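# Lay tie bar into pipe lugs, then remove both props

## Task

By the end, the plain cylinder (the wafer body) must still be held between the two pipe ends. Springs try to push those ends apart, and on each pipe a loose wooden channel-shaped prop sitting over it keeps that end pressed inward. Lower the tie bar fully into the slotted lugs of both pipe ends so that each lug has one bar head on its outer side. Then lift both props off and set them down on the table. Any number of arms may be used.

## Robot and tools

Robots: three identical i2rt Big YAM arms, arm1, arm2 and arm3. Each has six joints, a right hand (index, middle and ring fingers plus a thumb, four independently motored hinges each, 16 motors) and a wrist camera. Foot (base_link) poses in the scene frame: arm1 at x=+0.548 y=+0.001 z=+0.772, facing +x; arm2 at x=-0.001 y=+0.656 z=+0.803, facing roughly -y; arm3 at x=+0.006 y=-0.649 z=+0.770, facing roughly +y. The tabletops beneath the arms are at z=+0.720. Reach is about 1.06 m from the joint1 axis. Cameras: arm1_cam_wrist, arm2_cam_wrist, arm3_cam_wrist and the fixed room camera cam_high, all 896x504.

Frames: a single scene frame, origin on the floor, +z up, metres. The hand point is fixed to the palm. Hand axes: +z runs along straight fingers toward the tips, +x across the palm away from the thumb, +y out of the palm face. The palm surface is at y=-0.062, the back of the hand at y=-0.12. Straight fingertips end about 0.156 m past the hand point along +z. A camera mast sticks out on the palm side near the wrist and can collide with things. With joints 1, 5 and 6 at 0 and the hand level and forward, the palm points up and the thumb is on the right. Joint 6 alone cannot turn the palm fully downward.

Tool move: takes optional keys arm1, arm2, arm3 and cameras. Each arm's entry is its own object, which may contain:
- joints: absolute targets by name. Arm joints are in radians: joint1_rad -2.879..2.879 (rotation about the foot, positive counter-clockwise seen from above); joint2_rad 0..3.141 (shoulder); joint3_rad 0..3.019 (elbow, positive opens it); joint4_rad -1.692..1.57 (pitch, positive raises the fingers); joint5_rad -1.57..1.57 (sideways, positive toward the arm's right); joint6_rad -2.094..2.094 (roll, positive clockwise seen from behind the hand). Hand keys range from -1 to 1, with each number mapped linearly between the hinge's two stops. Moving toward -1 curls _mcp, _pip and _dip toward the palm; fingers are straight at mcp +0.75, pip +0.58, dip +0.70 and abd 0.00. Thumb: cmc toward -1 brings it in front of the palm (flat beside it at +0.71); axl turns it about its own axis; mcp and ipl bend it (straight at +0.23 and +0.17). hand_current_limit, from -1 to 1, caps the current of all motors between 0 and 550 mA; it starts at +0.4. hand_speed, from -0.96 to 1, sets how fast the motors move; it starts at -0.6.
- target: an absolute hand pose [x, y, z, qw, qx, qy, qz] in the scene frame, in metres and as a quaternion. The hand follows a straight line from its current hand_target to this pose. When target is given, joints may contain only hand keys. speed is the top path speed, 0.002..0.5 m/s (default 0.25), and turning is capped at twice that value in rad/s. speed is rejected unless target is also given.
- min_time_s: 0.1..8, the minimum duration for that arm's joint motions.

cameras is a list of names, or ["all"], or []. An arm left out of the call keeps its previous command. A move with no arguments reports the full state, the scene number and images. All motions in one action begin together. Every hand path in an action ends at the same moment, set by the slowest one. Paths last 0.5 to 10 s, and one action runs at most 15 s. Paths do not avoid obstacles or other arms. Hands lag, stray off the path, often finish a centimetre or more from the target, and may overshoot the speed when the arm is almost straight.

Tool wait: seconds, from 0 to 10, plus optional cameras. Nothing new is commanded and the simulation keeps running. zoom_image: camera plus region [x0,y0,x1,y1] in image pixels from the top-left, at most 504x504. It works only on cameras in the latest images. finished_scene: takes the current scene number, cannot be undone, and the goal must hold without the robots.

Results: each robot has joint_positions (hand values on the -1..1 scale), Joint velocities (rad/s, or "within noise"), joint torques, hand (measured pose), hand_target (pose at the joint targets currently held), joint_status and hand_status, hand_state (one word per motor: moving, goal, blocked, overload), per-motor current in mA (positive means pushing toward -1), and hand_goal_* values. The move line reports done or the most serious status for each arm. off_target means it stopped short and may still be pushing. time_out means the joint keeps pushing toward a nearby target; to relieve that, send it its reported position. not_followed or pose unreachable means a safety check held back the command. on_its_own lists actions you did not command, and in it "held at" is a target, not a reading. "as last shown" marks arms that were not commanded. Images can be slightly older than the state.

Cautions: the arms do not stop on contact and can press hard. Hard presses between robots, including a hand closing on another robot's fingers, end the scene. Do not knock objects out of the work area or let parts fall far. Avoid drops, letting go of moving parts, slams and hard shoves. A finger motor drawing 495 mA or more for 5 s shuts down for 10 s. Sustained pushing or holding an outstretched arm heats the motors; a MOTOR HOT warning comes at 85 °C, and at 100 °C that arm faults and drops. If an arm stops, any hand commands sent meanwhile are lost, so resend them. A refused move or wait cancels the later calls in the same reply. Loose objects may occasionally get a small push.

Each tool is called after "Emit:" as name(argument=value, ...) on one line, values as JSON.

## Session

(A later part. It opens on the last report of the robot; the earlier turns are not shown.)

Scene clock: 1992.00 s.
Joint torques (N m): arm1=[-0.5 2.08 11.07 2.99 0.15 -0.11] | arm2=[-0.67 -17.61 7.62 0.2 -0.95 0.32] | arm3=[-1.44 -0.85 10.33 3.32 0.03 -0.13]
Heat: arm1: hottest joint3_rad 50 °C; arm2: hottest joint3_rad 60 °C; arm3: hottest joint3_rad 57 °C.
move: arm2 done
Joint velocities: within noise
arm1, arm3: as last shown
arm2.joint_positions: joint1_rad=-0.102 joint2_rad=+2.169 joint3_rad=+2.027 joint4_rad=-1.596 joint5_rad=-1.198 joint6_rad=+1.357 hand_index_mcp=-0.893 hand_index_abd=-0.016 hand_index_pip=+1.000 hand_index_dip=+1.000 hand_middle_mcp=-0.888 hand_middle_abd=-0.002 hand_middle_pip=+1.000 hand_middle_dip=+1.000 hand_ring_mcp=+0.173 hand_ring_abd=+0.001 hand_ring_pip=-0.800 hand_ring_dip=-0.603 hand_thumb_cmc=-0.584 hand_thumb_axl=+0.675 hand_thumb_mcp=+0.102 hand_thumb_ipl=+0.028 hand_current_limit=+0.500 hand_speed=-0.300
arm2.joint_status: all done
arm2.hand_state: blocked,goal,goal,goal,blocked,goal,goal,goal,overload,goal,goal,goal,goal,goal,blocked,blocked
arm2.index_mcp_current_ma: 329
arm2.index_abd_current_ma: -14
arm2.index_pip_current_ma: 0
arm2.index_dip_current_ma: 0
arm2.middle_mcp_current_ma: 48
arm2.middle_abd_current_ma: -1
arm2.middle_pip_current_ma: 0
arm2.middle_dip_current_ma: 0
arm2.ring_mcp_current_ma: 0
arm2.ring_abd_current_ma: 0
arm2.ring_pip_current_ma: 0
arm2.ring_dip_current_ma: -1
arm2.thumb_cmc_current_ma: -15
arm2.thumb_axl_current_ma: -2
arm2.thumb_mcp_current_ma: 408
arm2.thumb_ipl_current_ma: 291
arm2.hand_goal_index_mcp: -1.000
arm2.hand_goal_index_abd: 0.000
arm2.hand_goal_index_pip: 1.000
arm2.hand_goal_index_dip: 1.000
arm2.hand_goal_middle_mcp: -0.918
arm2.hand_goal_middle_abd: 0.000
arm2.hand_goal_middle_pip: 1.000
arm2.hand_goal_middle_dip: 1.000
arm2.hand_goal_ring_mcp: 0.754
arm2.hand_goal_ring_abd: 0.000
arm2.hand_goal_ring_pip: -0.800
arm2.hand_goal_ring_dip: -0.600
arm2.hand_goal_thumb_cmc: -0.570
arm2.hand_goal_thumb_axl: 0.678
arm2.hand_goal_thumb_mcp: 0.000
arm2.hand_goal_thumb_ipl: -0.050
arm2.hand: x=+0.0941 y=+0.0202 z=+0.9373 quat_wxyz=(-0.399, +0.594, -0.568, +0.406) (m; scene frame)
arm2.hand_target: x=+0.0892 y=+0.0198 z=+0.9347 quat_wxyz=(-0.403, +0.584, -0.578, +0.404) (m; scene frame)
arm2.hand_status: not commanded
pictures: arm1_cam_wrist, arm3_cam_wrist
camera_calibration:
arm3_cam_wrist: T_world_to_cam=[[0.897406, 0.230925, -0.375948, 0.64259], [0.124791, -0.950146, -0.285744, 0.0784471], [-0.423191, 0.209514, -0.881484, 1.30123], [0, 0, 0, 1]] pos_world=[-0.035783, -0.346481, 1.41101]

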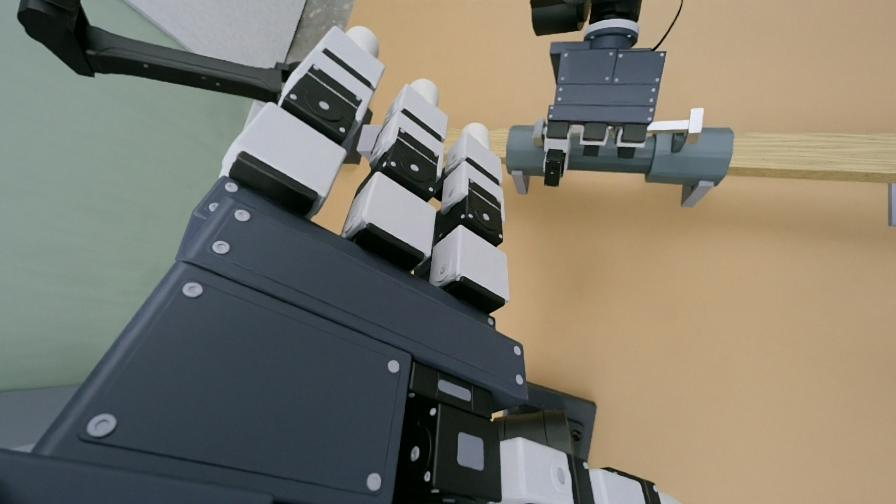

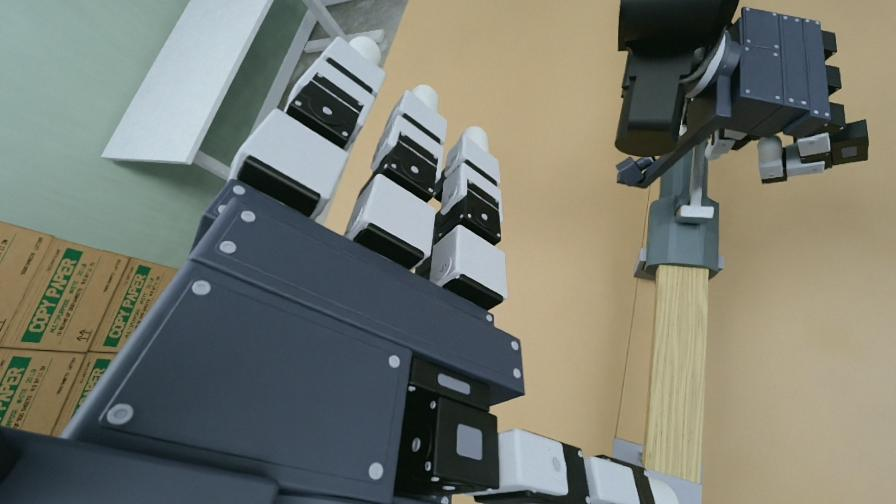

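Emit:
move(arm2={"joints": {"joint2_rad": 2.190, "joint4_rad": -1.575}, "min_time_s": 1.5}, cameras=["arm3_cam_wrist", "arm1_cam_wrist"])

Emit:
zoom_image(camera="arm1_cam_wrist", region=[640, 80, 740, 180])

Emit:
zoom_image(camera="arm3_cam_wrist", region=[640, 130, 760, 250])

Scene clock: 2009.50 s.
Joint torques (N m): arm1=[-0.97 1.32 10.93 2.8 0.08 -0.1] | arm2=[-0.79 -17.26 7.64 0.36 -0.95 0.2] | arm3=[-1.44 -0.85 10.33 3.3 0.02 -0.13]
Heat: arm1: hottest joint3_rad 50 °C; arm2: hottest joint3_rad 59 °C; arm3: hottest joint3_rad 57 °C.
move: arm2 done
Joint velocities: within noise
arm1, arm3: as last shown
arm2.joint_positions: joint1_rad=-0.102 joint2_rad=+2.174 joint3_rad=+2.027 joint4_rad=-1.585 joint5_rad=-1.198 joint6_rad=+1.368 hand_index_mcp=-0.893 hand_index_abd=-0.006 hand_index_pip=+1.000 hand_index_dip=+1.000 hand_middle_mcp=-0.888 hand_middle_abd=+0.001 hand_middle_pip=+1.000 hand_middle_dip=+1.000 hand_ring_mcp=+0.173 hand_ring_abd=+0.001 hand_ring_pip=-0.800 hand_ring_dip=-0.603 hand_thumb_cmc=-0.579 hand_thumb_axl=+0.675 hand_thumb_mcp=+0.102 hand_thumb_ipl=+0.028 hand_current_limit=+0.500 hand_speed=-0.300
arm2.joint_status: all done
arm2.hand_state: blocked,goal,goal,goal,blocked,goal,goal,goal,overload,goal,goal,goal,goal,goal,blocked,blocked
arm2.index_mcp_current_ma: 329
arm2.index_abd_current_ma: -3
arm2.index_pip_current_ma: 0
arm2.index_dip_current_ma: 0
arm2.middle_mcp_current_ma: 48
arm2.middle_abd_current_ma: 0
arm2.middle_pip_current_ma: 0
arm2.middle_dip_current_ma: 0
arm2.ring_mcp_current_ma: 0
arm2.ring_abd_current_ma: 0
arm2.ring_pip_current_ma: 0
arm2.ring_dip_current_ma: -1
arm2.thumb_cmc_current_ma: -7
arm2.thumb_axl_current_ma: -2
arm2.thumb_mcp_current_ma: 408
arm2.thumb_ipl_current_ma: 289
arm2.hand_goal_index_mcp: -1.000
arm2.hand_goal_index_abd: 0.000
arm2.hand_goal_index_pip: 1.000
arm2.hand_goal_index_dip: 1.000
arm2.hand_goal_middle_mcp: -0.918
arm2.hand_goal_middle_abd: 0.000
arm2.hand_goal_middle_pip: 1.000
arm2.hand_goal_middle_dip: 1.000
arm2.hand_goal_ring_mcp: 0.754
arm2.hand_goal_ring_abd: 0.000
arm2.hand_goal_ring_pip: -0.800
arm2.hand_goal_ring_dip: -0.600
arm2.hand_goal_thumb_cmc: -0.570
arm2.hand_goal_thumb_axl: 0.678
arm2.hand_goal_thumb_mcp: 0.000
arm2.hand_goal_thumb_ipl: -0.050
arm2.hand: x=+0.0941 y=+0.0188 z=+0.9340 quat_wxyz=(-0.400, +0.592, -0.570, +0.406) (m; scene frame)
arm2.hand_target: x=+0.0891 y=+0.0166 z=+0.9256 quat_wxyz=(-0.403, +0.584, -0.578, +0.404) (m; scene frame)
arm2.hand_status: not commanded
pictures: arm1_cam_wrist, arm3_cam_wrist
camera_calibration:
arm3_cam_wrist: T_world_to_cam=[[0.897406, 0.230925, -0.375948, 0.64259], [0.124791, -0.950146, -0.285744, 0.0784471], [-0.423191, 0.209514, -0.881484, 1.30123], [0, 0, 0, 1]] pos_world=[-0.035783, -0.346481, 1.41101]

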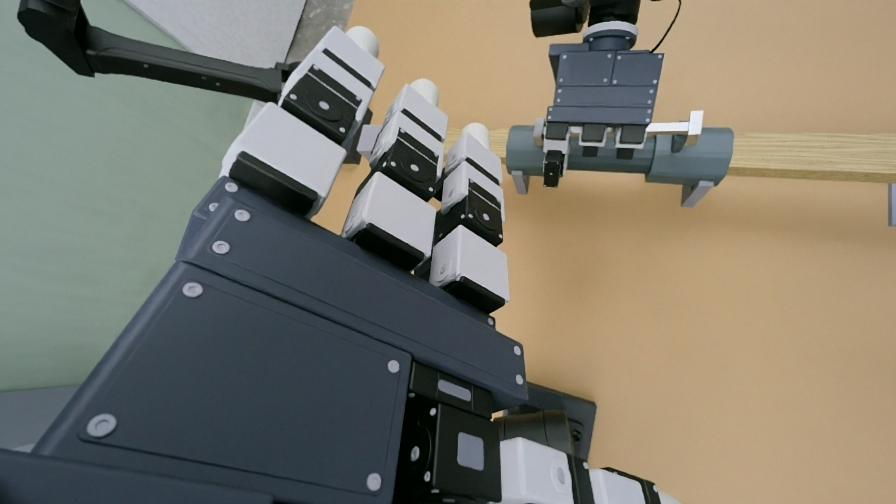

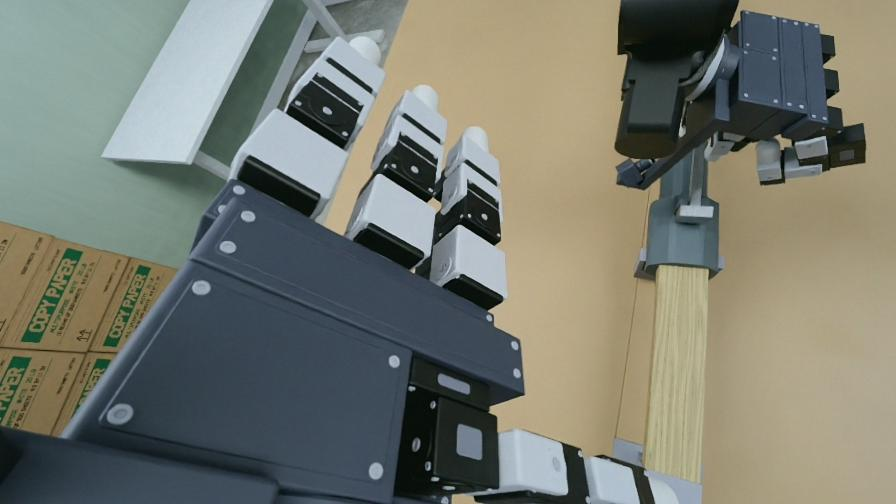

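Scaled by 5.040 from the camera's 896x504 image, which has a finer 1280x720 frame.

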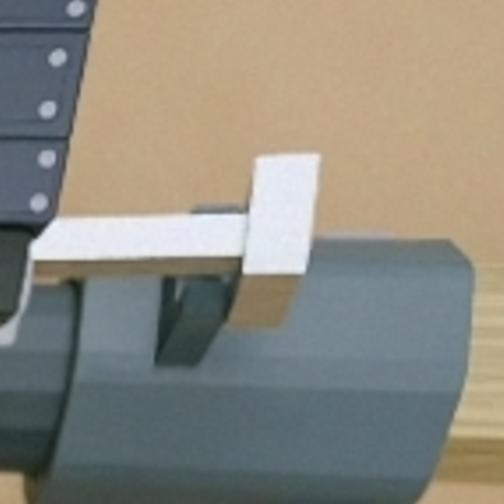

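Scaled by 4.200 from the camera's 896x504 image, which has a finer 1280x720 frame.

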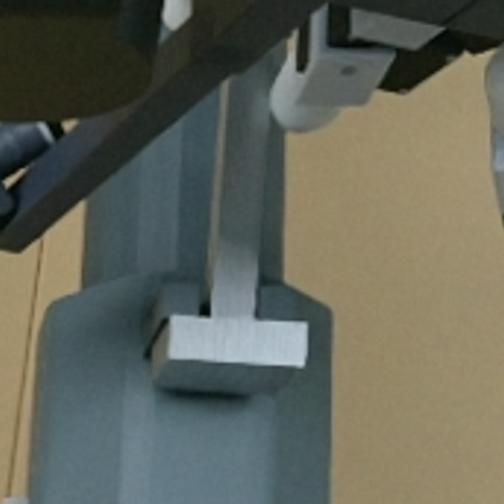

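Emit:
move(arm2={"joints": {"joint2_rad": 2.205, "joint4_rad": -1.57}, "min_time_s": 1.5}, cameras=["arm3_cam_wrist", "arm1_cam_wrist"])

Emit:
zoom_image(camera="arm1_cam_wrist", region=[640, 80, 740, 180])

Emit:
zoom_image(camera="arm3_cam_wrist", region=[640, 130, 760, 250])

Scene clock: 2019.87 s.
Joint torques (N m): arm1=[-0.73 1.2 10.99 2.63 0.05 -0.09] | arm2=[-0.67 -16.21 7.64 0.42 -0.95 0.15] | arm3=[-1.44 -0.97 10.32 3.33 0.02 -0.13]
Heat: arm1: hottest joint3_rad 50 °C; arm2: hottest joint3_rad 59 °C; arm3: hottest joint3_rad 57 °C.
move: arm2 done
Joint velocities: within noise
arm1, arm3: as last shown
arm2.joint_positions: joint1_rad=-0.102 joint2_rad=+2.175 joint3_rad=+2.027 joint4_rad=-1.582 joint5_rad=-1.198 joint6_rad=+1.372 hand_index_mcp=-0.893 hand_index_abd=-0.006 hand_index_pip=+1.000 hand_index_dip=+1.000 hand_middle_mcp=-0.888 hand_middle_abd=+0.001 hand_middle_pip=+1.000 hand_middle_dip=+1.000 hand_ring_mcp=+0.173 hand_ring_abd=+0.001 hand_ring_pip=-0.800 hand_ring_dip=-0.603 hand_thumb_cmc=-0.579 hand_thumb_axl=+0.675 hand_thumb_mcp=+0.102 hand_thumb_ipl=+0.028 hand_current_limit=+0.500 hand_speed=-0.300
arm2.joint_status: all done
arm2.hand_state: blocked,goal,goal,goal,blocked,goal,goal,goal,overload,goal,goal,goal,goal,goal,blocked,blocked
arm2.index_mcp_current_ma: 329
arm2.index_abd_current_ma: -3
arm2.index_pip_current_ma: 0
arm2.index_dip_current_ma: 0
arm2.middle_mcp_current_ma: 48
arm2.middle_abd_current_ma: 0
arm2.middle_pip_current_ma: 0
arm2.middle_dip_current_ma: 0
arm2.ring_mcp_current_ma: 0
arm2.ring_abd_current_ma: 0
arm2.ring_pip_current_ma: 0
arm2.ring_dip_current_ma: -1
arm2.thumb_cmc_current_ma: -7
arm2.thumb_axl_current_ma: -2
arm2.thumb_mcp_current_ma: 408
arm2.thumb_ipl_current_ma: 288
arm2.hand_goal_index_mcp: -1.000
arm2.hand_goal_index_abd: 0.000
arm2.hand_goal_index_pip: 1.000
arm2.hand_goal_index_dip: 1.000
arm2.hand_goal_middle_mcp: -0.918
arm2.hand_goal_middle_abd: 0.000
arm2.hand_goal_middle_pip: 1.000
arm2.hand_goal_middle_dip: 1.000
arm2.hand_goal_ring_mcp: 0.754
arm2.hand_goal_ring_abd: 0.000
arm2.hand_goal_ring_pip: -0.800
arm2.hand_goal_ring_dip: -0.600
arm2.hand_goal_thumb_cmc: -0.570
arm2.hand_goal_thumb_axl: 0.678
arm2.hand_goal_thumb_mcp: 0.000
arm2.hand_goal_thumb_ipl: -0.050
arm2.hand: x=+0.0941 y=+0.0185 z=+0.9333 quat_wxyz=(-0.400, +0.591, -0.571, +0.405) (m; scene frame)
arm2.hand_target: x=+0.0891 y=+0.0157 z=+0.9162 quat_wxyz=(-0.406, +0.582, -0.580, +0.401) (m; scene frame)
arm2.hand_status: not commanded
pictures: arm1_cam_wrist, arm3_cam_wrist
camera_calibration:
arm3_cam_wrist: T_world_to_cam=[[0.897406, 0.230925, -0.375948, 0.64259], [0.124791, -0.950146, -0.285744, 0.0784471], [-0.423191, 0.209514, -0.881484, 1.30123], [0, 0, 0, 1]] pos_world=[-0.035783, -0.346481, 1.41101]

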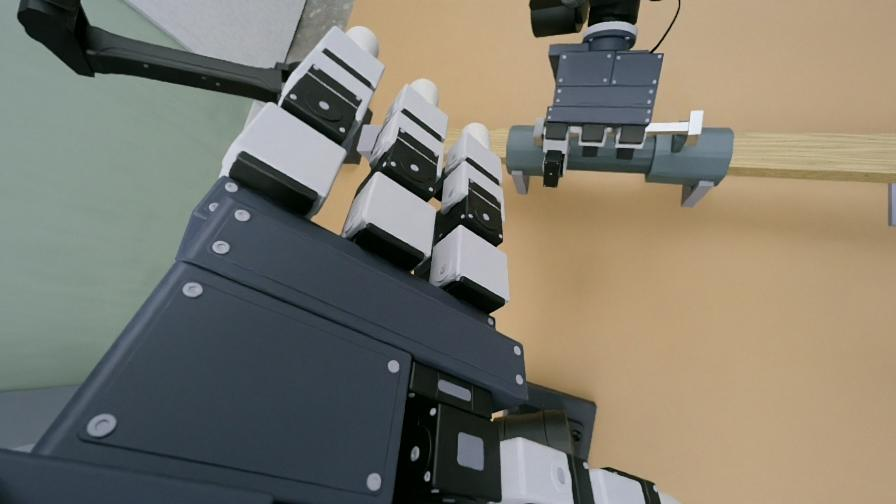

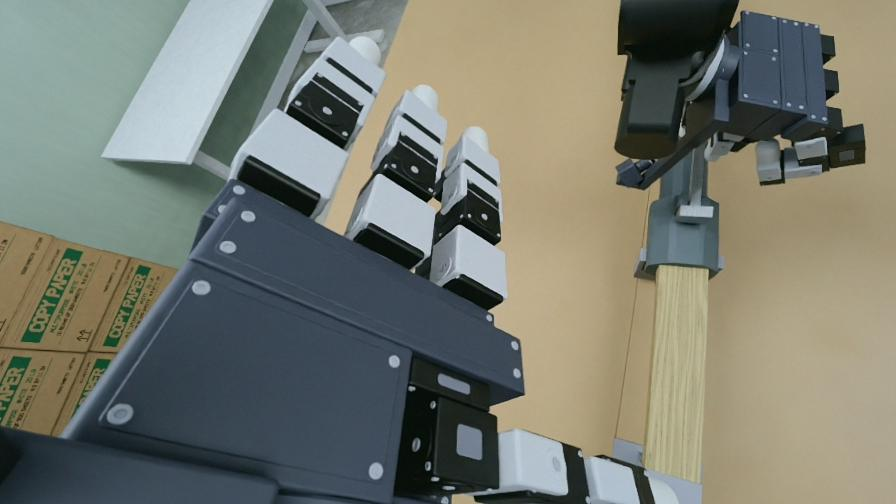

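Scaled by 5.040 from the camera's 896x504 image, which has a finer 1280x720 frame.

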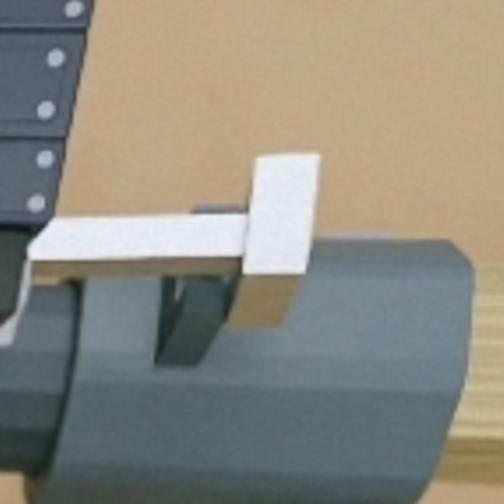

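Scaled by 4.200 from the camera's 896x504 image, which has a finer 1280x720 frame.

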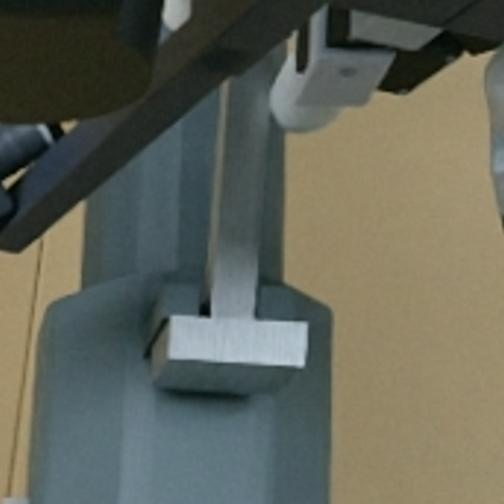

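Emit:
move(arm2={"joints": {"joint1_rad": -0.116, "joint2_rad": 2.20}, "min_time_s": 1.0}, cameras=["arm3_cam_wrist", "arm1_cam_wrist"])

Emit:
zoom_image(camera="arm1_cam_wrist", region=[640, 80, 740, 180])

Scene clock: 2039.43 s.
Joint torques (N m): arm1=[-1.9 1.85 11.06 2.78 0.06 -0.11] | arm2=[-0.91 -16.67 7.64 0.44 -0.94 0.15] | arm3=[-1.44 -0.91 10.35 3.28 0.03 -0.13]
Heat: arm1: hottest joint3_rad 51 °C; arm2: hottest joint3_rad 59 °C; arm3: hottest joint3_rad 57 °C.
move: arm2 done
Joint velocities: within noise
arm1, arm3: as last shown
arm2.joint_positions: joint1_rad=-0.106 joint2_rad=+2.175 joint3_rad=+2.027 joint4_rad=-1.582 joint5_rad=-1.198 joint6_rad=+1.372 hand_index_mcp=-0.893 hand_index_abd=-0.006 hand_index_pip=+1.000 hand_index_dip=+1.000 hand_middle_mcp=-0.888 hand_middle_abd=+0.001 hand_middle_pip=+1.000 hand_middle_dip=+1.000 hand_ring_mcp=+0.173 hand_ring_abd=+0.001 hand_ring_pip=-0.800 hand_ring_dip=-0.603 hand_thumb_cmc=-0.579 hand_thumb_axl=+0.675 hand_thumb_mcp=+0.102 hand_thumb_ipl=+0.028 hand_current_limit=+0.500 hand_speed=-0.300
arm2.joint_status: all done
arm2.hand_state: blocked,goal,goal,goal,blocked,goal,goal,goal,overload,goal,goal,goal,goal,goal,blocked,blocked
arm2.index_mcp_current_ma: 329
arm2.index_abd_current_ma: -3
arm2.index_pip_current_ma: 0
arm2.index_dip_current_ma: 0
arm2.middle_mcp_current_ma: 48
arm2.middle_abd_current_ma: 0
arm2.middle_pip_current_ma: 0
arm2.middle_dip_current_ma: 0
arm2.ring_mcp_current_ma: 0
arm2.ring_abd_current_ma: 0
arm2.ring_pip_current_ma: 0
arm2.ring_dip_current_ma: -1
arm2.thumb_cmc_current_ma: -7
arm2.thumb_axl_current_ma: -2
arm2.thumb_mcp_current_ma: 408
arm2.thumb_ipl_current_ma: 288
arm2.hand_goal_index_mcp: -1.000
arm2.hand_goal_index_abd: 0.000
arm2.hand_goal_index_pip: 1.000
arm2.hand_goal_index_dip: 1.000
arm2.hand_goal_middle_mcp: -0.918
arm2.hand_goal_middle_abd: 0.000
arm2.hand_goal_middle_pip: 1.000
arm2.hand_goal_middle_dip: 1.000
arm2.hand_goal_ring_mcp: 0.754
arm2.hand_goal_ring_abd: 0.000
arm2.hand_goal_ring_pip: -0.800
arm2.hand_goal_ring_dip: -0.600
arm2.hand_goal_thumb_cmc: -0.570
arm2.hand_goal_thumb_axl: 0.678
arm2.hand_goal_thumb_mcp: 0.000
arm2.hand_goal_thumb_ipl: -0.050
arm2.hand: x=+0.0919 y=+0.0182 z=+0.9333 quat_wxyz=(-0.399, +0.590, -0.572, +0.406) (m; scene frame)
arm2.hand_target: x=+0.0855 y=+0.0151 z=+0.9192 quat_wxyz=(-0.403, +0.581, -0.580, +0.404) (m; scene frame)
arm2.hand_status: not commanded
pictures: arm1_cam_wrist, arm3_cam_wrist
camera_calibration:
arm3_cam_wrist: T_world_to_cam=[[0.897406, 0.230925, -0.375948, 0.64259], [0.124791, -0.950146, -0.285744, 0.0784471], [-0.423191, 0.209514, -0.881484, 1.30123], [0, 0, 0, 1]] pos_world=[-0.035783, -0.346481, 1.41101]

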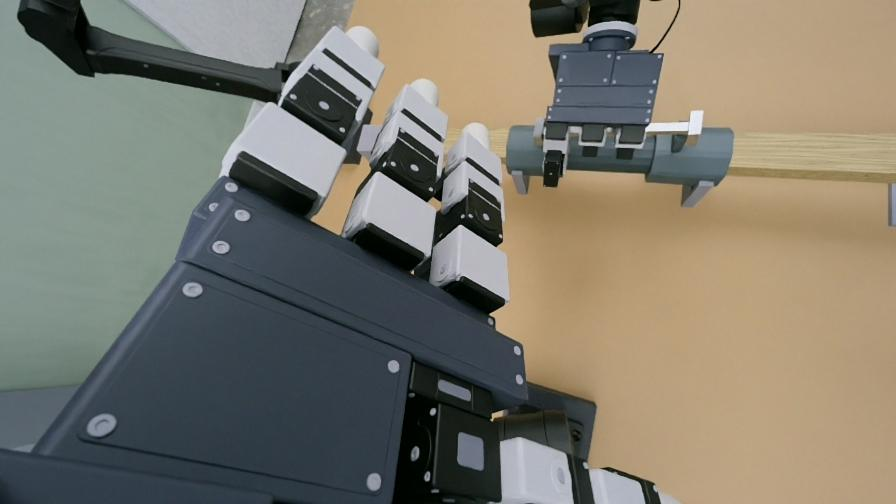

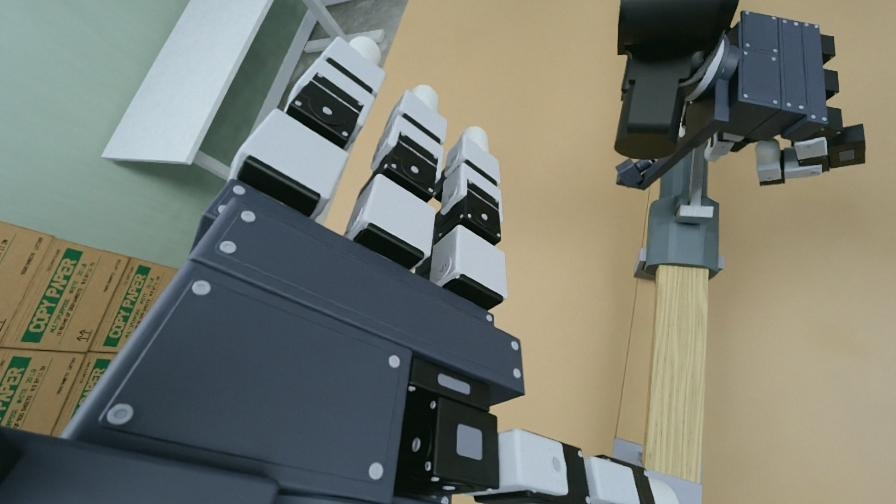

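Scaled by 5.040 from the camera's 896x504 image, which has a finer 1280x720 frame.

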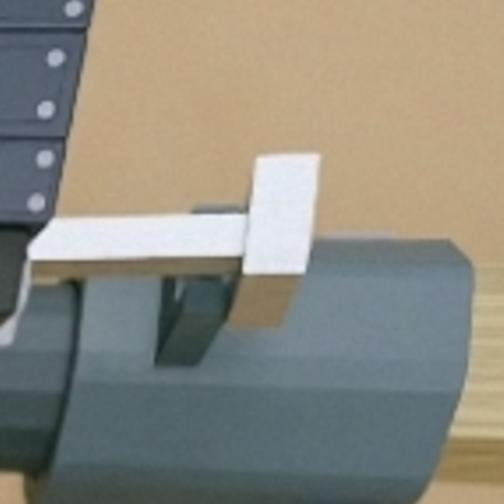

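Emit:
wait(seconds=0.3, cameras=["arm1_cam_wrist", "arm3_cam_wrist"])

Emit:
zoom_image(camera="arm1_cam_wrist", region=[640, 80, 740, 180])

Emit:
zoom_image(camera="arm3_cam_wrist", region=[640, 130, 760, 250])

Scene clock: 2048.70 s.
Joint torques (N m): arm1=[-1.38 1.85 11.04 3.03 0.07 -0.07] | arm2=[-0.91 -16.73 7.65 0.46 -0.94 0.15] | arm3=[-1.38 -0.91 10.36 3.3 0.02 -0.12]
Heat: arm1: hottest joint3_rad 51 °C; arm2: hottest joint3_rad 59 °C; arm3: hottest joint3_rad 57 °C.
Joint velocities: within noise
arm1.joint_positions: joint1_rad=+0.427 joint2_rad=+0.588 joint3_rad=+1.418 joint4_rad=-1.317 joint5_rad=+0.045 joint6_rad=+1.028 hand_index_mcp=+0.756 hand_index_abd=+0.000 hand_index_pip=+0.577 hand_index_dip=+0.696 hand_middle_mcp=+0.756 hand_middle_abd=+0.000 hand_middle_pip=+0.577 hand_middle_dip=+0.696 hand_ring_mcp=+0.756 hand_ring_abd=+0.000 hand_ring_pip=+0.577 hand_ring_dip=+0.696 hand_thumb_cmc=+0.715 hand_thumb_axl=+0.677 hand_thumb_mcp=+0.226 hand_thumb_ipl=+0.168 hand_current_limit=+0.400 hand_speed=-0.600
arm1.joint_status: not commanded
arm1.hand_state: goal,goal,goal,goal,goal,goal,goal,goal,goal,goal,goal,goal,goal,goal,goal,goal
arm1.index_mcp_current_ma: 3
arm1.index_abd_current_ma: 0
arm1.index_pip_current_ma: 1
arm1.index_dip_current_ma: 0
arm1.middle_mcp_current_ma: 3
arm1.middle_abd_current_ma: 0
arm1.middle_pip_current_ma: 1
arm1.middle_dip_current_ma: 0
arm1.ring_mcp_current_ma: 4
arm1.ring_abd_current_ma: 0
arm1.ring_pip_current_ma: 1
arm1.ring_dip_current_ma: 0
arm1.thumb_cmc_current_ma: 3
arm1.thumb_axl_current_ma: -2
arm1.thumb_mcp_current_ma: 0
arm1.thumb_ipl_current_ma: -1
arm1.hand_goal_index_mcp: 0.754
arm1.hand_goal_index_abd: 0.000
arm1.hand_goal_index_pip: 0.576
arm1.hand_goal_index_dip: 0.696
arm1.hand_goal_middle_mcp: 0.754
arm1.hand_goal_middle_abd: 0.000
arm1.hand_goal_middle_pip: 0.576
arm1.hand_goal_middle_dip: 0.696
arm1.hand_goal_ring_mcp: 0.754
arm1.hand_goal_ring_abd: 0.000
arm1.hand_goal_ring_pip: 0.576
arm1.hand_goal_ring_dip: 0.696
arm1.hand_goal_thumb_cmc: 0.714
arm1.hand_goal_thumb_axl: 0.678
arm1.hand_goal_thumb_mcp: 0.226
arm1.hand_goal_thumb_ipl: 0.168
arm1.hand: x=+0.3030 y=-0.0080 z=+1.3596 quat_wxyz=(-0.515, -0.386, +0.764, +0.051) (m; scene frame)
arm1.hand_target: x=+0.3066 y=-0.0064 z=+1.3696 quat_wxyz=(-0.525, -0.383, +0.758, +0.051) (m; scene frame)
arm1.hand_status: not commanded
arm2.joint_positions: joint1_rad=-0.106 joint2_rad=+2.175 joint3_rad=+2.027 joint4_rad=-1.582 joint5_rad=-1.198 joint6_rad=+1.372 hand_index_mcp=-0.893 hand_index_abd=-0.006 hand_index_pip=+1.000 hand_index_dip=+1.000 hand_middle_mcp=-0.888 hand_middle_abd=+0.001 hand_middle_pip=+1.000 hand_middle_dip=+1.000 hand_ring_mcp=+0.173 hand_ring_abd=+0.001 hand_ring_pip=-0.800 hand_ring_dip=-0.603 hand_thumb_cmc=-0.579 hand_thumb_axl=+0.675 hand_thumb_mcp=+0.102 hand_thumb_ipl=+0.028 hand_current_limit=+0.500 hand_speed=-0.300
arm2.joint_status: all done
arm2.hand_state: blocked,goal,goal,goal,blocked,goal,goal,goal,overload,goal,goal,goal,goal,goal,blocked,blocked
arm2.index_mcp_current_ma: 329
arm2.index_abd_current_ma: -3
arm2.index_pip_current_ma: 0
arm2.index_dip_current_ma: 0
arm2.middle_mcp_current_ma: 48
arm2.middle_abd_current_ma: 0
arm2.middle_pip_current_ma: 0
arm2.middle_dip_current_ma: 0
arm2.ring_mcp_current_ma: 0
arm2.ring_abd_current_ma: 0
arm2.ring_pip_current_ma: 0
arm2.ring_dip_current_ma: -1
arm2.thumb_cmc_current_ma: -7
arm2.thumb_axl_current_ma: -2
arm2.thumb_mcp_current_ma: 408
arm2.thumb_ipl_current_ma: 288
arm2.hand_goal_index_mcp: -1.000
arm2.hand_goal_index_abd: 0.000
arm2.hand_goal_index_pip: 1.000
arm2.hand_goal_index_dip: 1.000
arm2.hand_goal_middle_mcp: -0.918
arm2.hand_goal_middle_abd: 0.000
arm2.hand_goal_middle_pip: 1.000
arm2.hand_goal_middle_dip: 1.000
arm2.hand_goal_ring_mcp: 0.754
arm2.hand_goal_ring_abd: 0.000
arm2.hand_goal_ring_pip: -0.800
arm2.hand_goal_ring_dip: -0.600
arm2.hand_goal_thumb_cmc: -0.570
arm2.hand_goal_thumb_axl: 0.678
arm2.hand_goal_thumb_mcp: 0.000
arm2.hand_goal_thumb_ipl: -0.050
arm2.hand: x=+0.0919 y=+0.0182 z=+0.9333 quat_wxyz=(-0.399, +0.590, -0.572, +0.406) (m; scene frame)
arm2.hand_target: x=+0.0855 y=+0.0151 z=+0.9192 quat_wxyz=(-0.403, +0.581, -0.580, +0.404) (m; scene frame)
arm2.hand_status: not commanded
arm3.joint_positions: joint1_rad=+0.360 joint2_rad=+0.793 joint3_rad=+1.201 joint4_rad=-0.772 joint5_rad=+0.042 joint6_rad=+1.066 hand_index_mcp=+0.755 hand_index_abd=+0.001 hand_index_pip=+0.577 hand_index_dip=+0.696 hand_middle_mcp=+0.755 hand_middle_abd=+0.001 hand_middle_pip=+0.577 hand_middle_dip=+0.696 hand_ring_mcp=+0.756 hand_ring_abd=+0.001 hand_ring_pip=+0.577 hand_ring_dip=+0.696 hand_thumb_cmc=+0.715 hand_thumb_axl=+0.677 hand_thumb_mcp=+0.226 hand_thumb_ipl=+0.168 hand_current_limit=+0.400 hand_speed=-0.600
arm3.joint_status: not commanded
arm3.hand_state: goal,goal,goal,goal,goal,goal,goal,goal,goal,goal,goal,goal,goal,goal,goal,goal
arm3.index_mcp_current_ma: 0
arm3.index_abd_current_ma: 0
arm3.index_pip_current_ma: 0
arm3.index_dip_current_ma: 0
arm3.middle_mcp_current_ma: 0
arm3.middle_abd_current_ma: 0
arm3.middle_pip_current_ma: 0
arm3.middle_dip_current_ma: 0
arm3.ring_mcp_current_ma: 0
arm3.ring_abd_current_ma: 0
arm3.ring_pip_current_ma: 0
arm3.ring_dip_current_ma: 0
arm3.thumb_cmc_current_ma: 0
arm3.thumb_axl_current_ma: 0
arm3.thumb_mcp_current_ma: 0
arm3.thumb_ipl_current_ma: 0
arm3.hand_goal_index_mcp: 0.754
arm3.hand_goal_index_abd: 0.000
arm3.hand_goal_index_pip: 0.576
arm3.hand_goal_index_dip: 0.696
arm3.hand_goal_middle_mcp: 0.754
arm3.hand_goal_middle_abd: 0.000
arm3.hand_goal_middle_pip: 0.576
arm3.hand_goal_middle_dip: 0.696
arm3.hand_goal_ring_mcp: 0.754
arm3.hand_goal_ring_abd: 0.000
arm3.hand_goal_ring_pip: 0.576
arm3.hand_goal_ring_dip: 0.696
arm3.hand_goal_thumb_cmc: 0.714
arm3.hand_goal_thumb_axl: 0.678
arm3.hand_goal_thumb_mcp: 0.226
arm3.hand_goal_thumb_ipl: 0.168
arm3.hand: x=-0.0595 y=-0.2582 z=+1.3064 quat_wxyz=(-0.372, +0.278, +0.772, +0.435) (m; scene frame)
arm3.hand_target: x=-0.0611 y=-0.2544 z=+1.3089 quat_wxyz=(-0.376, +0.276, +0.768, +0.439) (m; scene frame)
arm3.hand_status: not commanded
wait: 0.30 s; at rest from the start
pictures: arm1_cam_wrist, arm3_cam_wrist
camera_calibration:
arm3_cam_wrist: T_world_to_cam=[[0.897406, 0.230925, -0.375948, 0.64259], [0.124791, -0.950146, -0.285744, 0.0784471], [-0.423191, 0.209514, -0.881484, 1.30123], [0, 0, 0, 1]] pos_world=[-0.035783, -0.346481, 1.41101]

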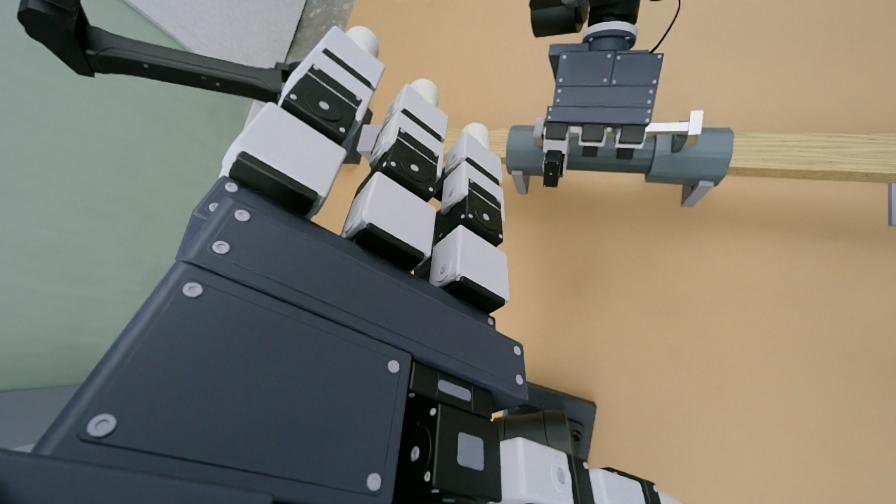

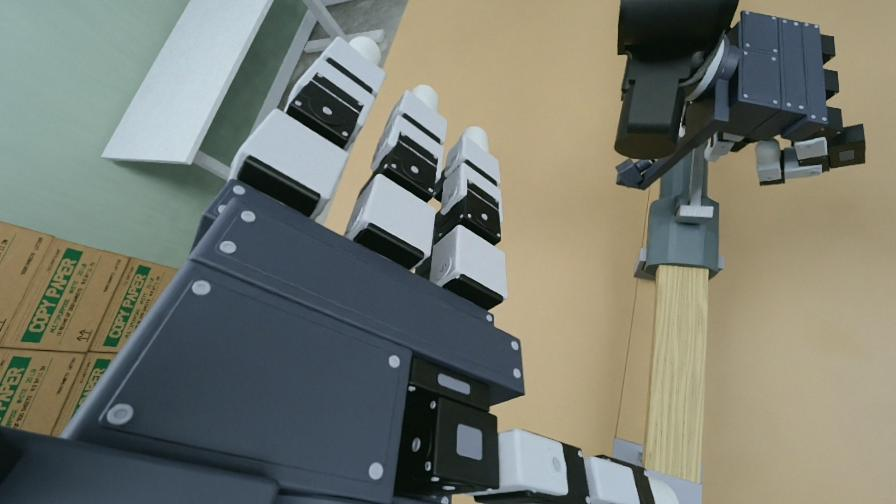

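Scaled by 5.040 from the camera's 896x504 image, which has a finer 1280x720 frame.

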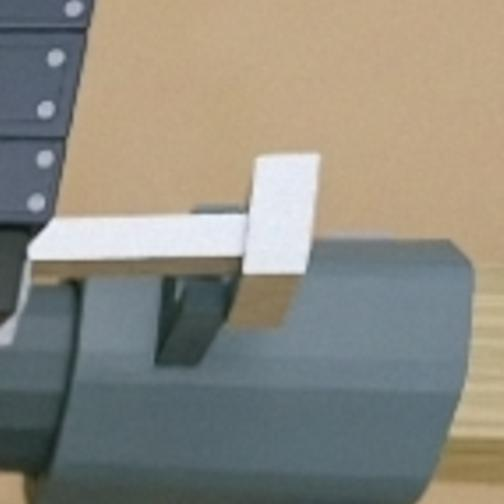

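Scaled by 4.200 from the camera's 896x504 image, which has a finer 1280x720 frame.

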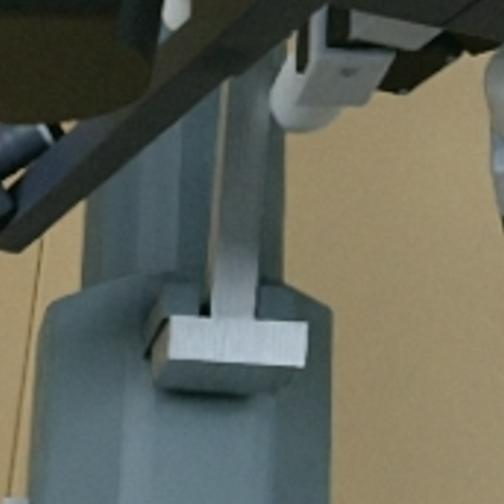

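Emit:
move(arm2={"joints": {"joint1_rad": -0.121, "joint2_rad": 2.12}, "min_time_s": 1.0})

Emit:
move(arm2={"joints": {"joint2_rad": 2.195}, "min_time_s": 1.0})

Emit:
wait(seconds=0.2, cameras=["arm1_cam_wrist", "arm3_cam_wrist"])

Emit:
zoom_image(camera="arm1_cam_wrist", region=[640, 80, 740, 180])

Emit:
zoom_image(camera="arm3_cam_wrist", region=[640, 130, 760, 250])

Scene clock: 2088.47 s.
Joint torques (N m): arm1=[-0.67 1.79 10.7 2.66 0.1 -0.07] | arm2=[-0.97 -21.71 7.94 0.34 -0.92 0.14] | arm3=[-1.38 -0.85 10.36 3.3 0.03 -0.13]
Heat: arm1: hottest joint3_rad 51 °C; arm2: hottest joint3_rad 59 °C; arm3: hottest joint3_rad 57 °C.
move: arm2 done
Joint velocities: within noise
arm1, arm3: as last shown
arm2.joint_positions: joint1_rad=-0.110 joint2_rad=+2.159 joint3_rad=+2.023 joint4_rad=-1.578 joint5_rad=-1.199 joint6_rad=+1.372 hand_index_mcp=-0.893 hand_index_abd=-0.004 hand_index_pip=+1.000 hand_index_dip=+1.000 hand_middle_mcp=-0.884 hand_middle_abd=+0.001 hand_middle_pip=+1.000 hand_middle_dip=+1.000 hand_ring_mcp=+0.173 hand_ring_abd=+0.001 hand_ring_pip=-0.800 hand_ring_dip=-0.603 hand_thumb_cmc=-0.579 hand_thumb_axl=+0.675 hand_thumb_mcp=+0.102 hand_thumb_ipl=+0.028 hand_current_limit=+0.500 hand_speed=-0.300
arm2.joint_status: all done
arm2.hand_state: blocked,goal,goal,goal,blocked,goal,goal,goal,overload,goal,goal,goal,goal,goal,blocked,blocked
arm2.index_mcp_current_ma: 329
arm2.index_abd_current_ma: -2
arm2.index_pip_current_ma: 0
arm2.index_dip_current_ma: 0
arm2.middle_mcp_current_ma: 60
arm2.middle_abd_current_ma: 0
arm2.middle_pip_current_ma: 0
arm2.middle_dip_current_ma: 0
arm2.ring_mcp_current_ma: 0
arm2.ring_abd_current_ma: 0
arm2.ring_pip_current_ma: 0
arm2.ring_dip_current_ma: -1
arm2.thumb_cmc_current_ma: -7
arm2.thumb_axl_current_ma: -2
arm2.thumb_mcp_current_ma: 408
arm2.thumb_ipl_current_ma: 288
arm2.hand_goal_index_mcp: -1.000
arm2.hand_goal_index_abd: 0.000
arm2.hand_goal_index_pip: 1.000
arm2.hand_goal_index_dip: 1.000
arm2.hand_goal_middle_mcp: -0.918
arm2.hand_goal_middle_abd: 0.000
arm2.hand_goal_middle_pip: 1.000
arm2.hand_goal_middle_dip: 1.000
arm2.hand_goal_ring_mcp: 0.754
arm2.hand_goal_ring_abd: 0.000
arm2.hand_goal_ring_pip: -0.800
arm2.hand_goal_ring_dip: -0.600
arm2.hand_goal_thumb_cmc: -0.570
arm2.hand_goal_thumb_axl: 0.678
arm2.hand_goal_thumb_mcp: 0.000
arm2.hand_goal_thumb_ipl: -0.050
arm2.hand: x=+0.0893 y=+0.0183 z=+0.9414 quat_wxyz=(-0.394, +0.592, -0.570, +0.411) (m; scene frame)
arm2.hand_target: x=+0.0821 y=+0.0154 z=+0.9681 quat_wxyz=(-0.377, +0.596, -0.566, +0.426) (m; scene frame)
arm2.hand_status: not commanded
pictures: none

Scene clock: 2089.77 s.
Joint torques (N m): arm1=[-0.38 0.73 11.12 3.03 0.08 -0.14] | arm2=[-0.91 -16.91 7.97 0.29 -0.85 0.12] | arm3=[-1.44 -0.97 10.35 3.3 0.03 -0.13]
Heat: arm1: hottest joint3_rad 51 °C; arm2: hottest joint3_rad 59 °C; arm3: hottest joint3_rad 57 °C.
move: arm2 done
Joint velocities: within noise
arm1, arm3: as last shown
arm2.joint_positions: joint1_rad=-0.110 joint2_rad=+2.173 joint3_rad=+2.023 joint4_rad=-1.578 joint5_rad=-1.200 joint6_rad=+1.375 hand_index_mcp=-0.893 hand_index_abd=-0.003 hand_index_pip=+1.000 hand_index_dip=+1.000 hand_middle_mcp=-0.884 hand_middle_abd=+0.001 hand_middle_pip=+1.000 hand_middle_dip=+1.000 hand_ring_mcp=+0.173 hand_ring_abd=+0.001 hand_ring_pip=-0.800 hand_ring_dip=-0.603 hand_thumb_cmc=-0.578 hand_thumb_axl=+0.675 hand_thumb_mcp=+0.102 hand_thumb_ipl=+0.027 hand_current_limit=+0.500 hand_speed=-0.300
arm2.joint_status: all done
arm2.hand_state: blocked,goal,goal,goal,blocked,goal,goal,goal,overload,goal,goal,goal,goal,goal,blocked,blocked
arm2.index_mcp_current_ma: 329
arm2.index_abd_current_ma: -1
arm2.index_pip_current_ma: 0
arm2.index_dip_current_ma: 0
arm2.middle_mcp_current_ma: 58
arm2.middle_abd_current_ma: 0
arm2.middle_pip_current_ma: 0
arm2.middle_dip_current_ma: 0
arm2.ring_mcp_current_ma: 0
arm2.ring_abd_current_ma: 0
arm2.ring_pip_current_ma: 0
arm2.ring_dip_current_ma: -1
arm2.thumb_cmc_current_ma: -6
arm2.thumb_axl_current_ma: -2
arm2.thumb_mcp_current_ma: 408
arm2.thumb_ipl_current_ma: 283
arm2.hand_goal_index_mcp: -1.000
arm2.hand_goal_index_abd: 0.000
arm2.hand_goal_index_pip: 1.000
arm2.hand_goal_index_dip: 1.000
arm2.hand_goal_middle_mcp: -0.918
arm2.hand_goal_middle_abd: 0.000
arm2.hand_goal_middle_pip: 1.000
arm2.hand_goal_middle_dip: 1.000
arm2.hand_goal_ring_mcp: 0.754
arm2.hand_goal_ring_abd: 0.000
arm2.hand_goal_ring_pip: -0.800
arm2.hand_goal_ring_dip: -0.600
arm2.hand_goal_thumb_cmc: -0.570
arm2.hand_goal_thumb_axl: 0.678
arm2.hand_goal_thumb_mcp: 0.000
arm2.hand_goal_thumb_ipl: -0.050
arm2.hand: x=+0.0893 y=+0.0183 z=+0.9330 quat_wxyz=(-0.399, +0.588, -0.574, +0.408) (m; scene frame)
arm2.hand_target: x=+0.0825 y=+0.0146 z=+0.9222 quat_wxyz=(-0.401, +0.581, -0.581, +0.406) (m; scene frame)
arm2.hand_status: not commanded
pictures: none

Scene clock: 2089.97 s.
Joint torques (N m): arm1=[-0.67 1.49 11.15 2.63 0.14 -0.09] | arm2=[-0.91 -16.91 7.97 0.31 -0.85 0.12] | arm3=[-1.44 -1.03 10.37 3.32 0.03 -0.14]
Heat: arm1: hottest joint3_rad 51 °C; arm2: hottest joint3_rad 59 °C; arm3: hottest joint3_rad 57 °C.
Joint velocities: within noise
arm1.joint_positions: joint1_rad=+0.427 joint2_rad=+0.588 joint3_rad=+1.418 joint4_rad=-1.317 joint5_rad=+0.045 joint6_rad=+1.028 hand_index_mcp=+0.756 hand_index_abd=+0.000 hand_index_pip=+0.577 hand_index_dip=+0.696 hand_middle_mcp=+0.756 hand_middle_abd=+0.000 hand_middle_pip=+0.577 hand_middle_dip=+0.696 hand_ring_mcp=+0.756 hand_ring_abd=+0.000 hand_ring_pip=+0.577 hand_ring_dip=+0.696 hand_thumb_cmc=+0.715 hand_thumb_axl=+0.677 hand_thumb_mcp=+0.226 hand_thumb_ipl=+0.168 hand_current_limit=+0.400 hand_speed=-0.600
arm1.joint_status: not commanded
arm1.hand_state: goal,goal,goal,goal,goal,goal,goal,goal,goal,goal,goal,goal,goal,goal,goal,goal
arm1.index_mcp_current_ma: 3
arm1.index_abd_current_ma: 0
arm1.index_pip_current_ma: 1
arm1.index_dip_current_ma: 0
arm1.middle_mcp_current_ma: 3
arm1.middle_abd_current_ma: 0
arm1.middle_pip_current_ma: 1
arm1.middle_dip_current_ma: 0
arm1.ring_mcp_current_ma: 4
arm1.ring_abd_current_ma: 0
arm1.ring_pip_current_ma: 1
arm1.ring_dip_current_ma: 0
arm1.thumb_cmc_current_ma: 3
arm1.thumb_axl_current_ma: -2
arm1.thumb_mcp_current_ma: 0
arm1.thumb_ipl_current_ma: -1
arm1.hand_goal_index_mcp: 0.754
arm1.hand_goal_index_abd: 0.000
arm1.hand_goal_index_pip: 0.576
arm1.hand_goal_index_dip: 0.696
arm1.hand_goal_middle_mcp: 0.754
arm1.hand_goal_middle_abd: 0.000
arm1.hand_goal_middle_pip: 0.576
arm1.hand_goal_middle_dip: 0.696
arm1.hand_goal_ring_mcp: 0.754
arm1.hand_goal_ring_abd: 0.000
arm1.hand_goal_ring_pip: 0.576
arm1.hand_goal_ring_dip: 0.696
arm1.hand_goal_thumb_cmc: 0.714
arm1.hand_goal_thumb_axl: 0.678
arm1.hand_goal_thumb_mcp: 0.226
arm1.hand_goal_thumb_ipl: 0.168
arm1.hand: x=+0.3030 y=-0.0080 z=+1.3596 quat_wxyz=(-0.515, -0.386, +0.764, +0.051) (m; scene frame)
arm1.hand_target: x=+0.3066 y=-0.0064 z=+1.3696 quat_wxyz=(-0.525, -0.383, +0.758, +0.051) (m; scene frame)
arm1.hand_status: not commanded
arm2.joint_positions: joint1_rad=-0.110 joint2_rad=+2.173 joint3_rad=+2.023 joint4_rad=-1.578 joint5_rad=-1.200 joint6_rad=+1.375 hand_index_mcp=-0.893 hand_index_abd=-0.003 hand_index_pip=+1.000 hand_index_dip=+1.000 hand_middle_mcp=-0.884 hand_middle_abd=+0.001 hand_middle_pip=+1.000 hand_middle_dip=+1.000 hand_ring_mcp=+0.173 hand_ring_abd=+0.001 hand_ring_pip=-0.800 hand_ring_dip=-0.603 hand_thumb_cmc=-0.578 hand_thumb_axl=+0.675 hand_thumb_mcp=+0.102 hand_thumb_ipl=+0.027 hand_current_limit=+0.500 hand_speed=-0.300
arm2.joint_status: all done
arm2.hand_state: blocked,goal,goal,goal,blocked,goal,goal,goal,overload,goal,goal,goal,goal,goal,blocked,blocked
arm2.index_mcp_current_ma: 329
arm2.index_abd_current_ma: -1
arm2.index_pip_current_ma: 0
arm2.index_dip_current_ma: 0
arm2.middle_mcp_current_ma: 58
arm2.middle_abd_current_ma: 0
arm2.middle_pip_current_ma: 0
arm2.middle_dip_current_ma: 0
arm2.ring_mcp_current_ma: 0
arm2.ring_abd_current_ma: 0
arm2.ring_pip_current_ma: 0
arm2.ring_dip_current_ma: -1
arm2.thumb_cmc_current_ma: -6
arm2.thumb_axl_current_ma: -2
arm2.thumb_mcp_current_ma: 408
arm2.thumb_ipl_current_ma: 283
arm2.hand_goal_index_mcp: -1.000
arm2.hand_goal_index_abd: 0.000
arm2.hand_goal_index_pip: 1.000
arm2.hand_goal_index_dip: 1.000
arm2.hand_goal_middle_mcp: -0.918
arm2.hand_goal_middle_abd: 0.000
arm2.hand_goal_middle_pip: 1.000
arm2.hand_goal_middle_dip: 1.000
arm2.hand_goal_ring_mcp: 0.754
arm2.hand_goal_ring_abd: 0.000
arm2.hand_goal_ring_pip: -0.800
arm2.hand_goal_ring_dip: -0.600
arm2.hand_goal_thumb_cmc: -0.570
arm2.hand_goal_thumb_axl: 0.678
arm2.hand_goal_thumb_mcp: 0.000
arm2.hand_goal_thumb_ipl: -0.050
arm2.hand: x=+0.0893 y=+0.0183 z=+0.9330 quat_wxyz=(-0.399, +0.588, -0.574, +0.408) (m; scene frame)
arm2.hand_target: x=+0.0825 y=+0.0146 z=+0.9222 quat_wxyz=(-0.401, +0.581, -0.581, +0.406) (m; scene frame)
arm2.hand_status: not commanded
arm3.joint_positions: joint1_rad=+0.360 joint2_rad=+0.793 joint3_rad=+1.201 joint4_rad=-0.772 joint5_rad=+0.042 joint6_rad=+1.066 hand_index_mcp=+0.755 hand_index_abd=+0.001 hand_index_pip=+0.577 hand_index_dip=+0.696 hand_middle_mcp=+0.755 hand_middle_abd=+0.001 hand_middle_pip=+0.577 hand_middle_dip=+0.696 hand_ring_mcp=+0.756 hand_ring_abd=+0.001 hand_ring_pip=+0.577 hand_ring_dip=+0.696 hand_thumb_cmc=+0.715 hand_thumb_axl=+0.677 hand_thumb_mcp=+0.226 hand_thumb_ipl=+0.168 hand_current_limit=+0.400 hand_speed=-0.600
arm3.joint_status: not commanded
arm3.hand_state: goal,goal,goal,goal,goal,goal,goal,goal,goal,goal,goal,goal,goal,goal,goal,goal
arm3.index_mcp_current_ma: 0
arm3.index_abd_current_ma: 0
arm3.index_pip_current_ma: 0
arm3.index_dip_current_ma: 0
arm3.middle_mcp_current_ma: 0
arm3.middle_abd_current_ma: 0
arm3.middle_pip_current_ma: 0
arm3.middle_dip_current_ma: 0
arm3.ring_mcp_current_ma: 0
arm3.ring_abd_current_ma: 0
arm3.ring_pip_current_ma: 0
arm3.ring_dip_current_ma: 0
arm3.thumb_cmc_current_ma: 0
arm3.thumb_axl_current_ma: 0
arm3.thumb_mcp_current_ma: 0
arm3.thumb_ipl_current_ma: 0
arm3.hand_goal_index_mcp: 0.754
arm3.hand_goal_index_abd: 0.000
arm3.hand_goal_index_pip: 0.576
arm3.hand_goal_index_dip: 0.696
arm3.hand_goal_middle_mcp: 0.754
arm3.hand_goal_middle_abd: 0.000
arm3.hand_goal_middle_pip: 0.576
arm3.hand_goal_middle_dip: 0.696
arm3.hand_goal_ring_mcp: 0.754
arm3.hand_goal_ring_abd: 0.000
arm3.hand_goal_ring_pip: 0.576
arm3.hand_goal_ring_dip: 0.696
arm3.hand_goal_thumb_cmc: 0.714
arm3.hand_goal_thumb_axl: 0.678
arm3.hand_goal_thumb_mcp: 0.226
arm3.hand_goal_thumb_ipl: 0.168
arm3.hand: x=-0.0595 y=-0.2582 z=+1.3064 quat_wxyz=(-0.372, +0.278, +0.772, +0.435) (m; scene frame)
arm3.hand_target: x=-0.0611 y=-0.2544 z=+1.3089 quat_wxyz=(-0.376, +0.276, +0.768, +0.439) (m; scene frame)
arm3.hand_status: not commanded
wait: 0.20 s; no rest
pictures: arm1_cam_wrist, arm3_cam_wrist
camera_calibration:
arm3_cam_wrist: T_world_to_cam=[[0.897406, 0.230925, -0.375948, 0.64259], [0.124791, -0.950146, -0.285744, 0.0784471], [-0.423191, 0.209514, -0.881484, 1.30123], [0, 0, 0, 1]] pos_world=[-0.035783, -0.346481, 1.41101]

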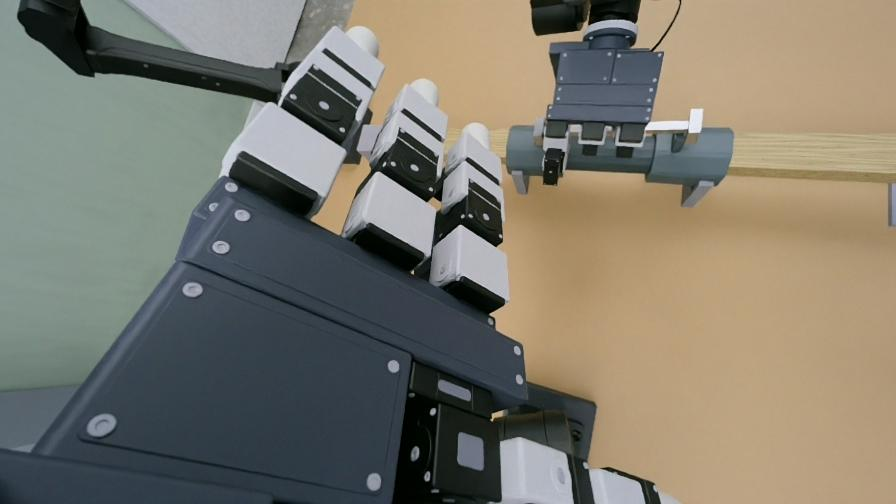

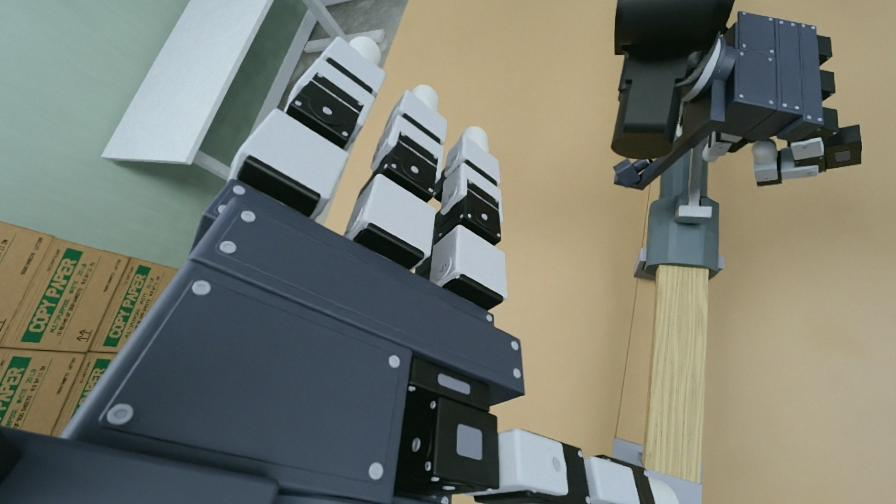

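Scaled by 5.040 from the camera's 896x504 image, which has a finer 1280x720 frame.

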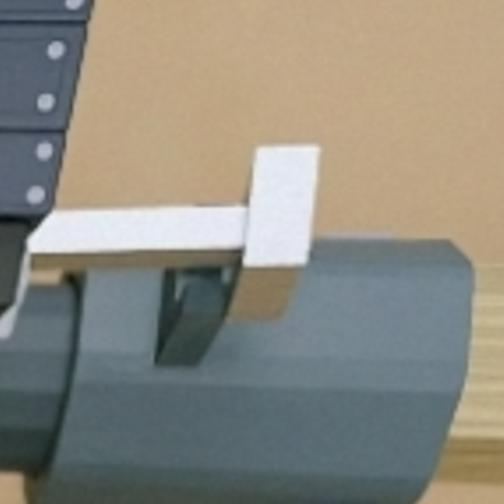

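Scaled by 4.200 from the camera's 896x504 image, which has a finer 1280x720 frame.

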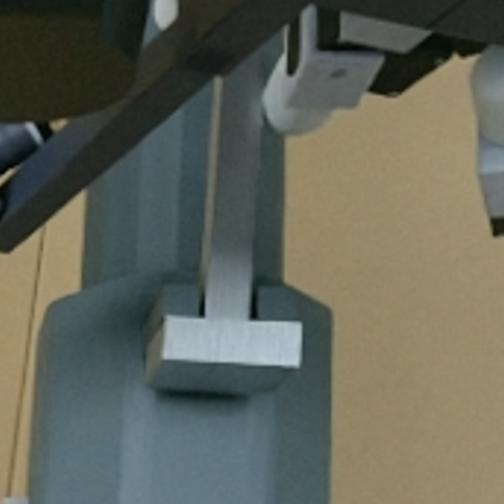

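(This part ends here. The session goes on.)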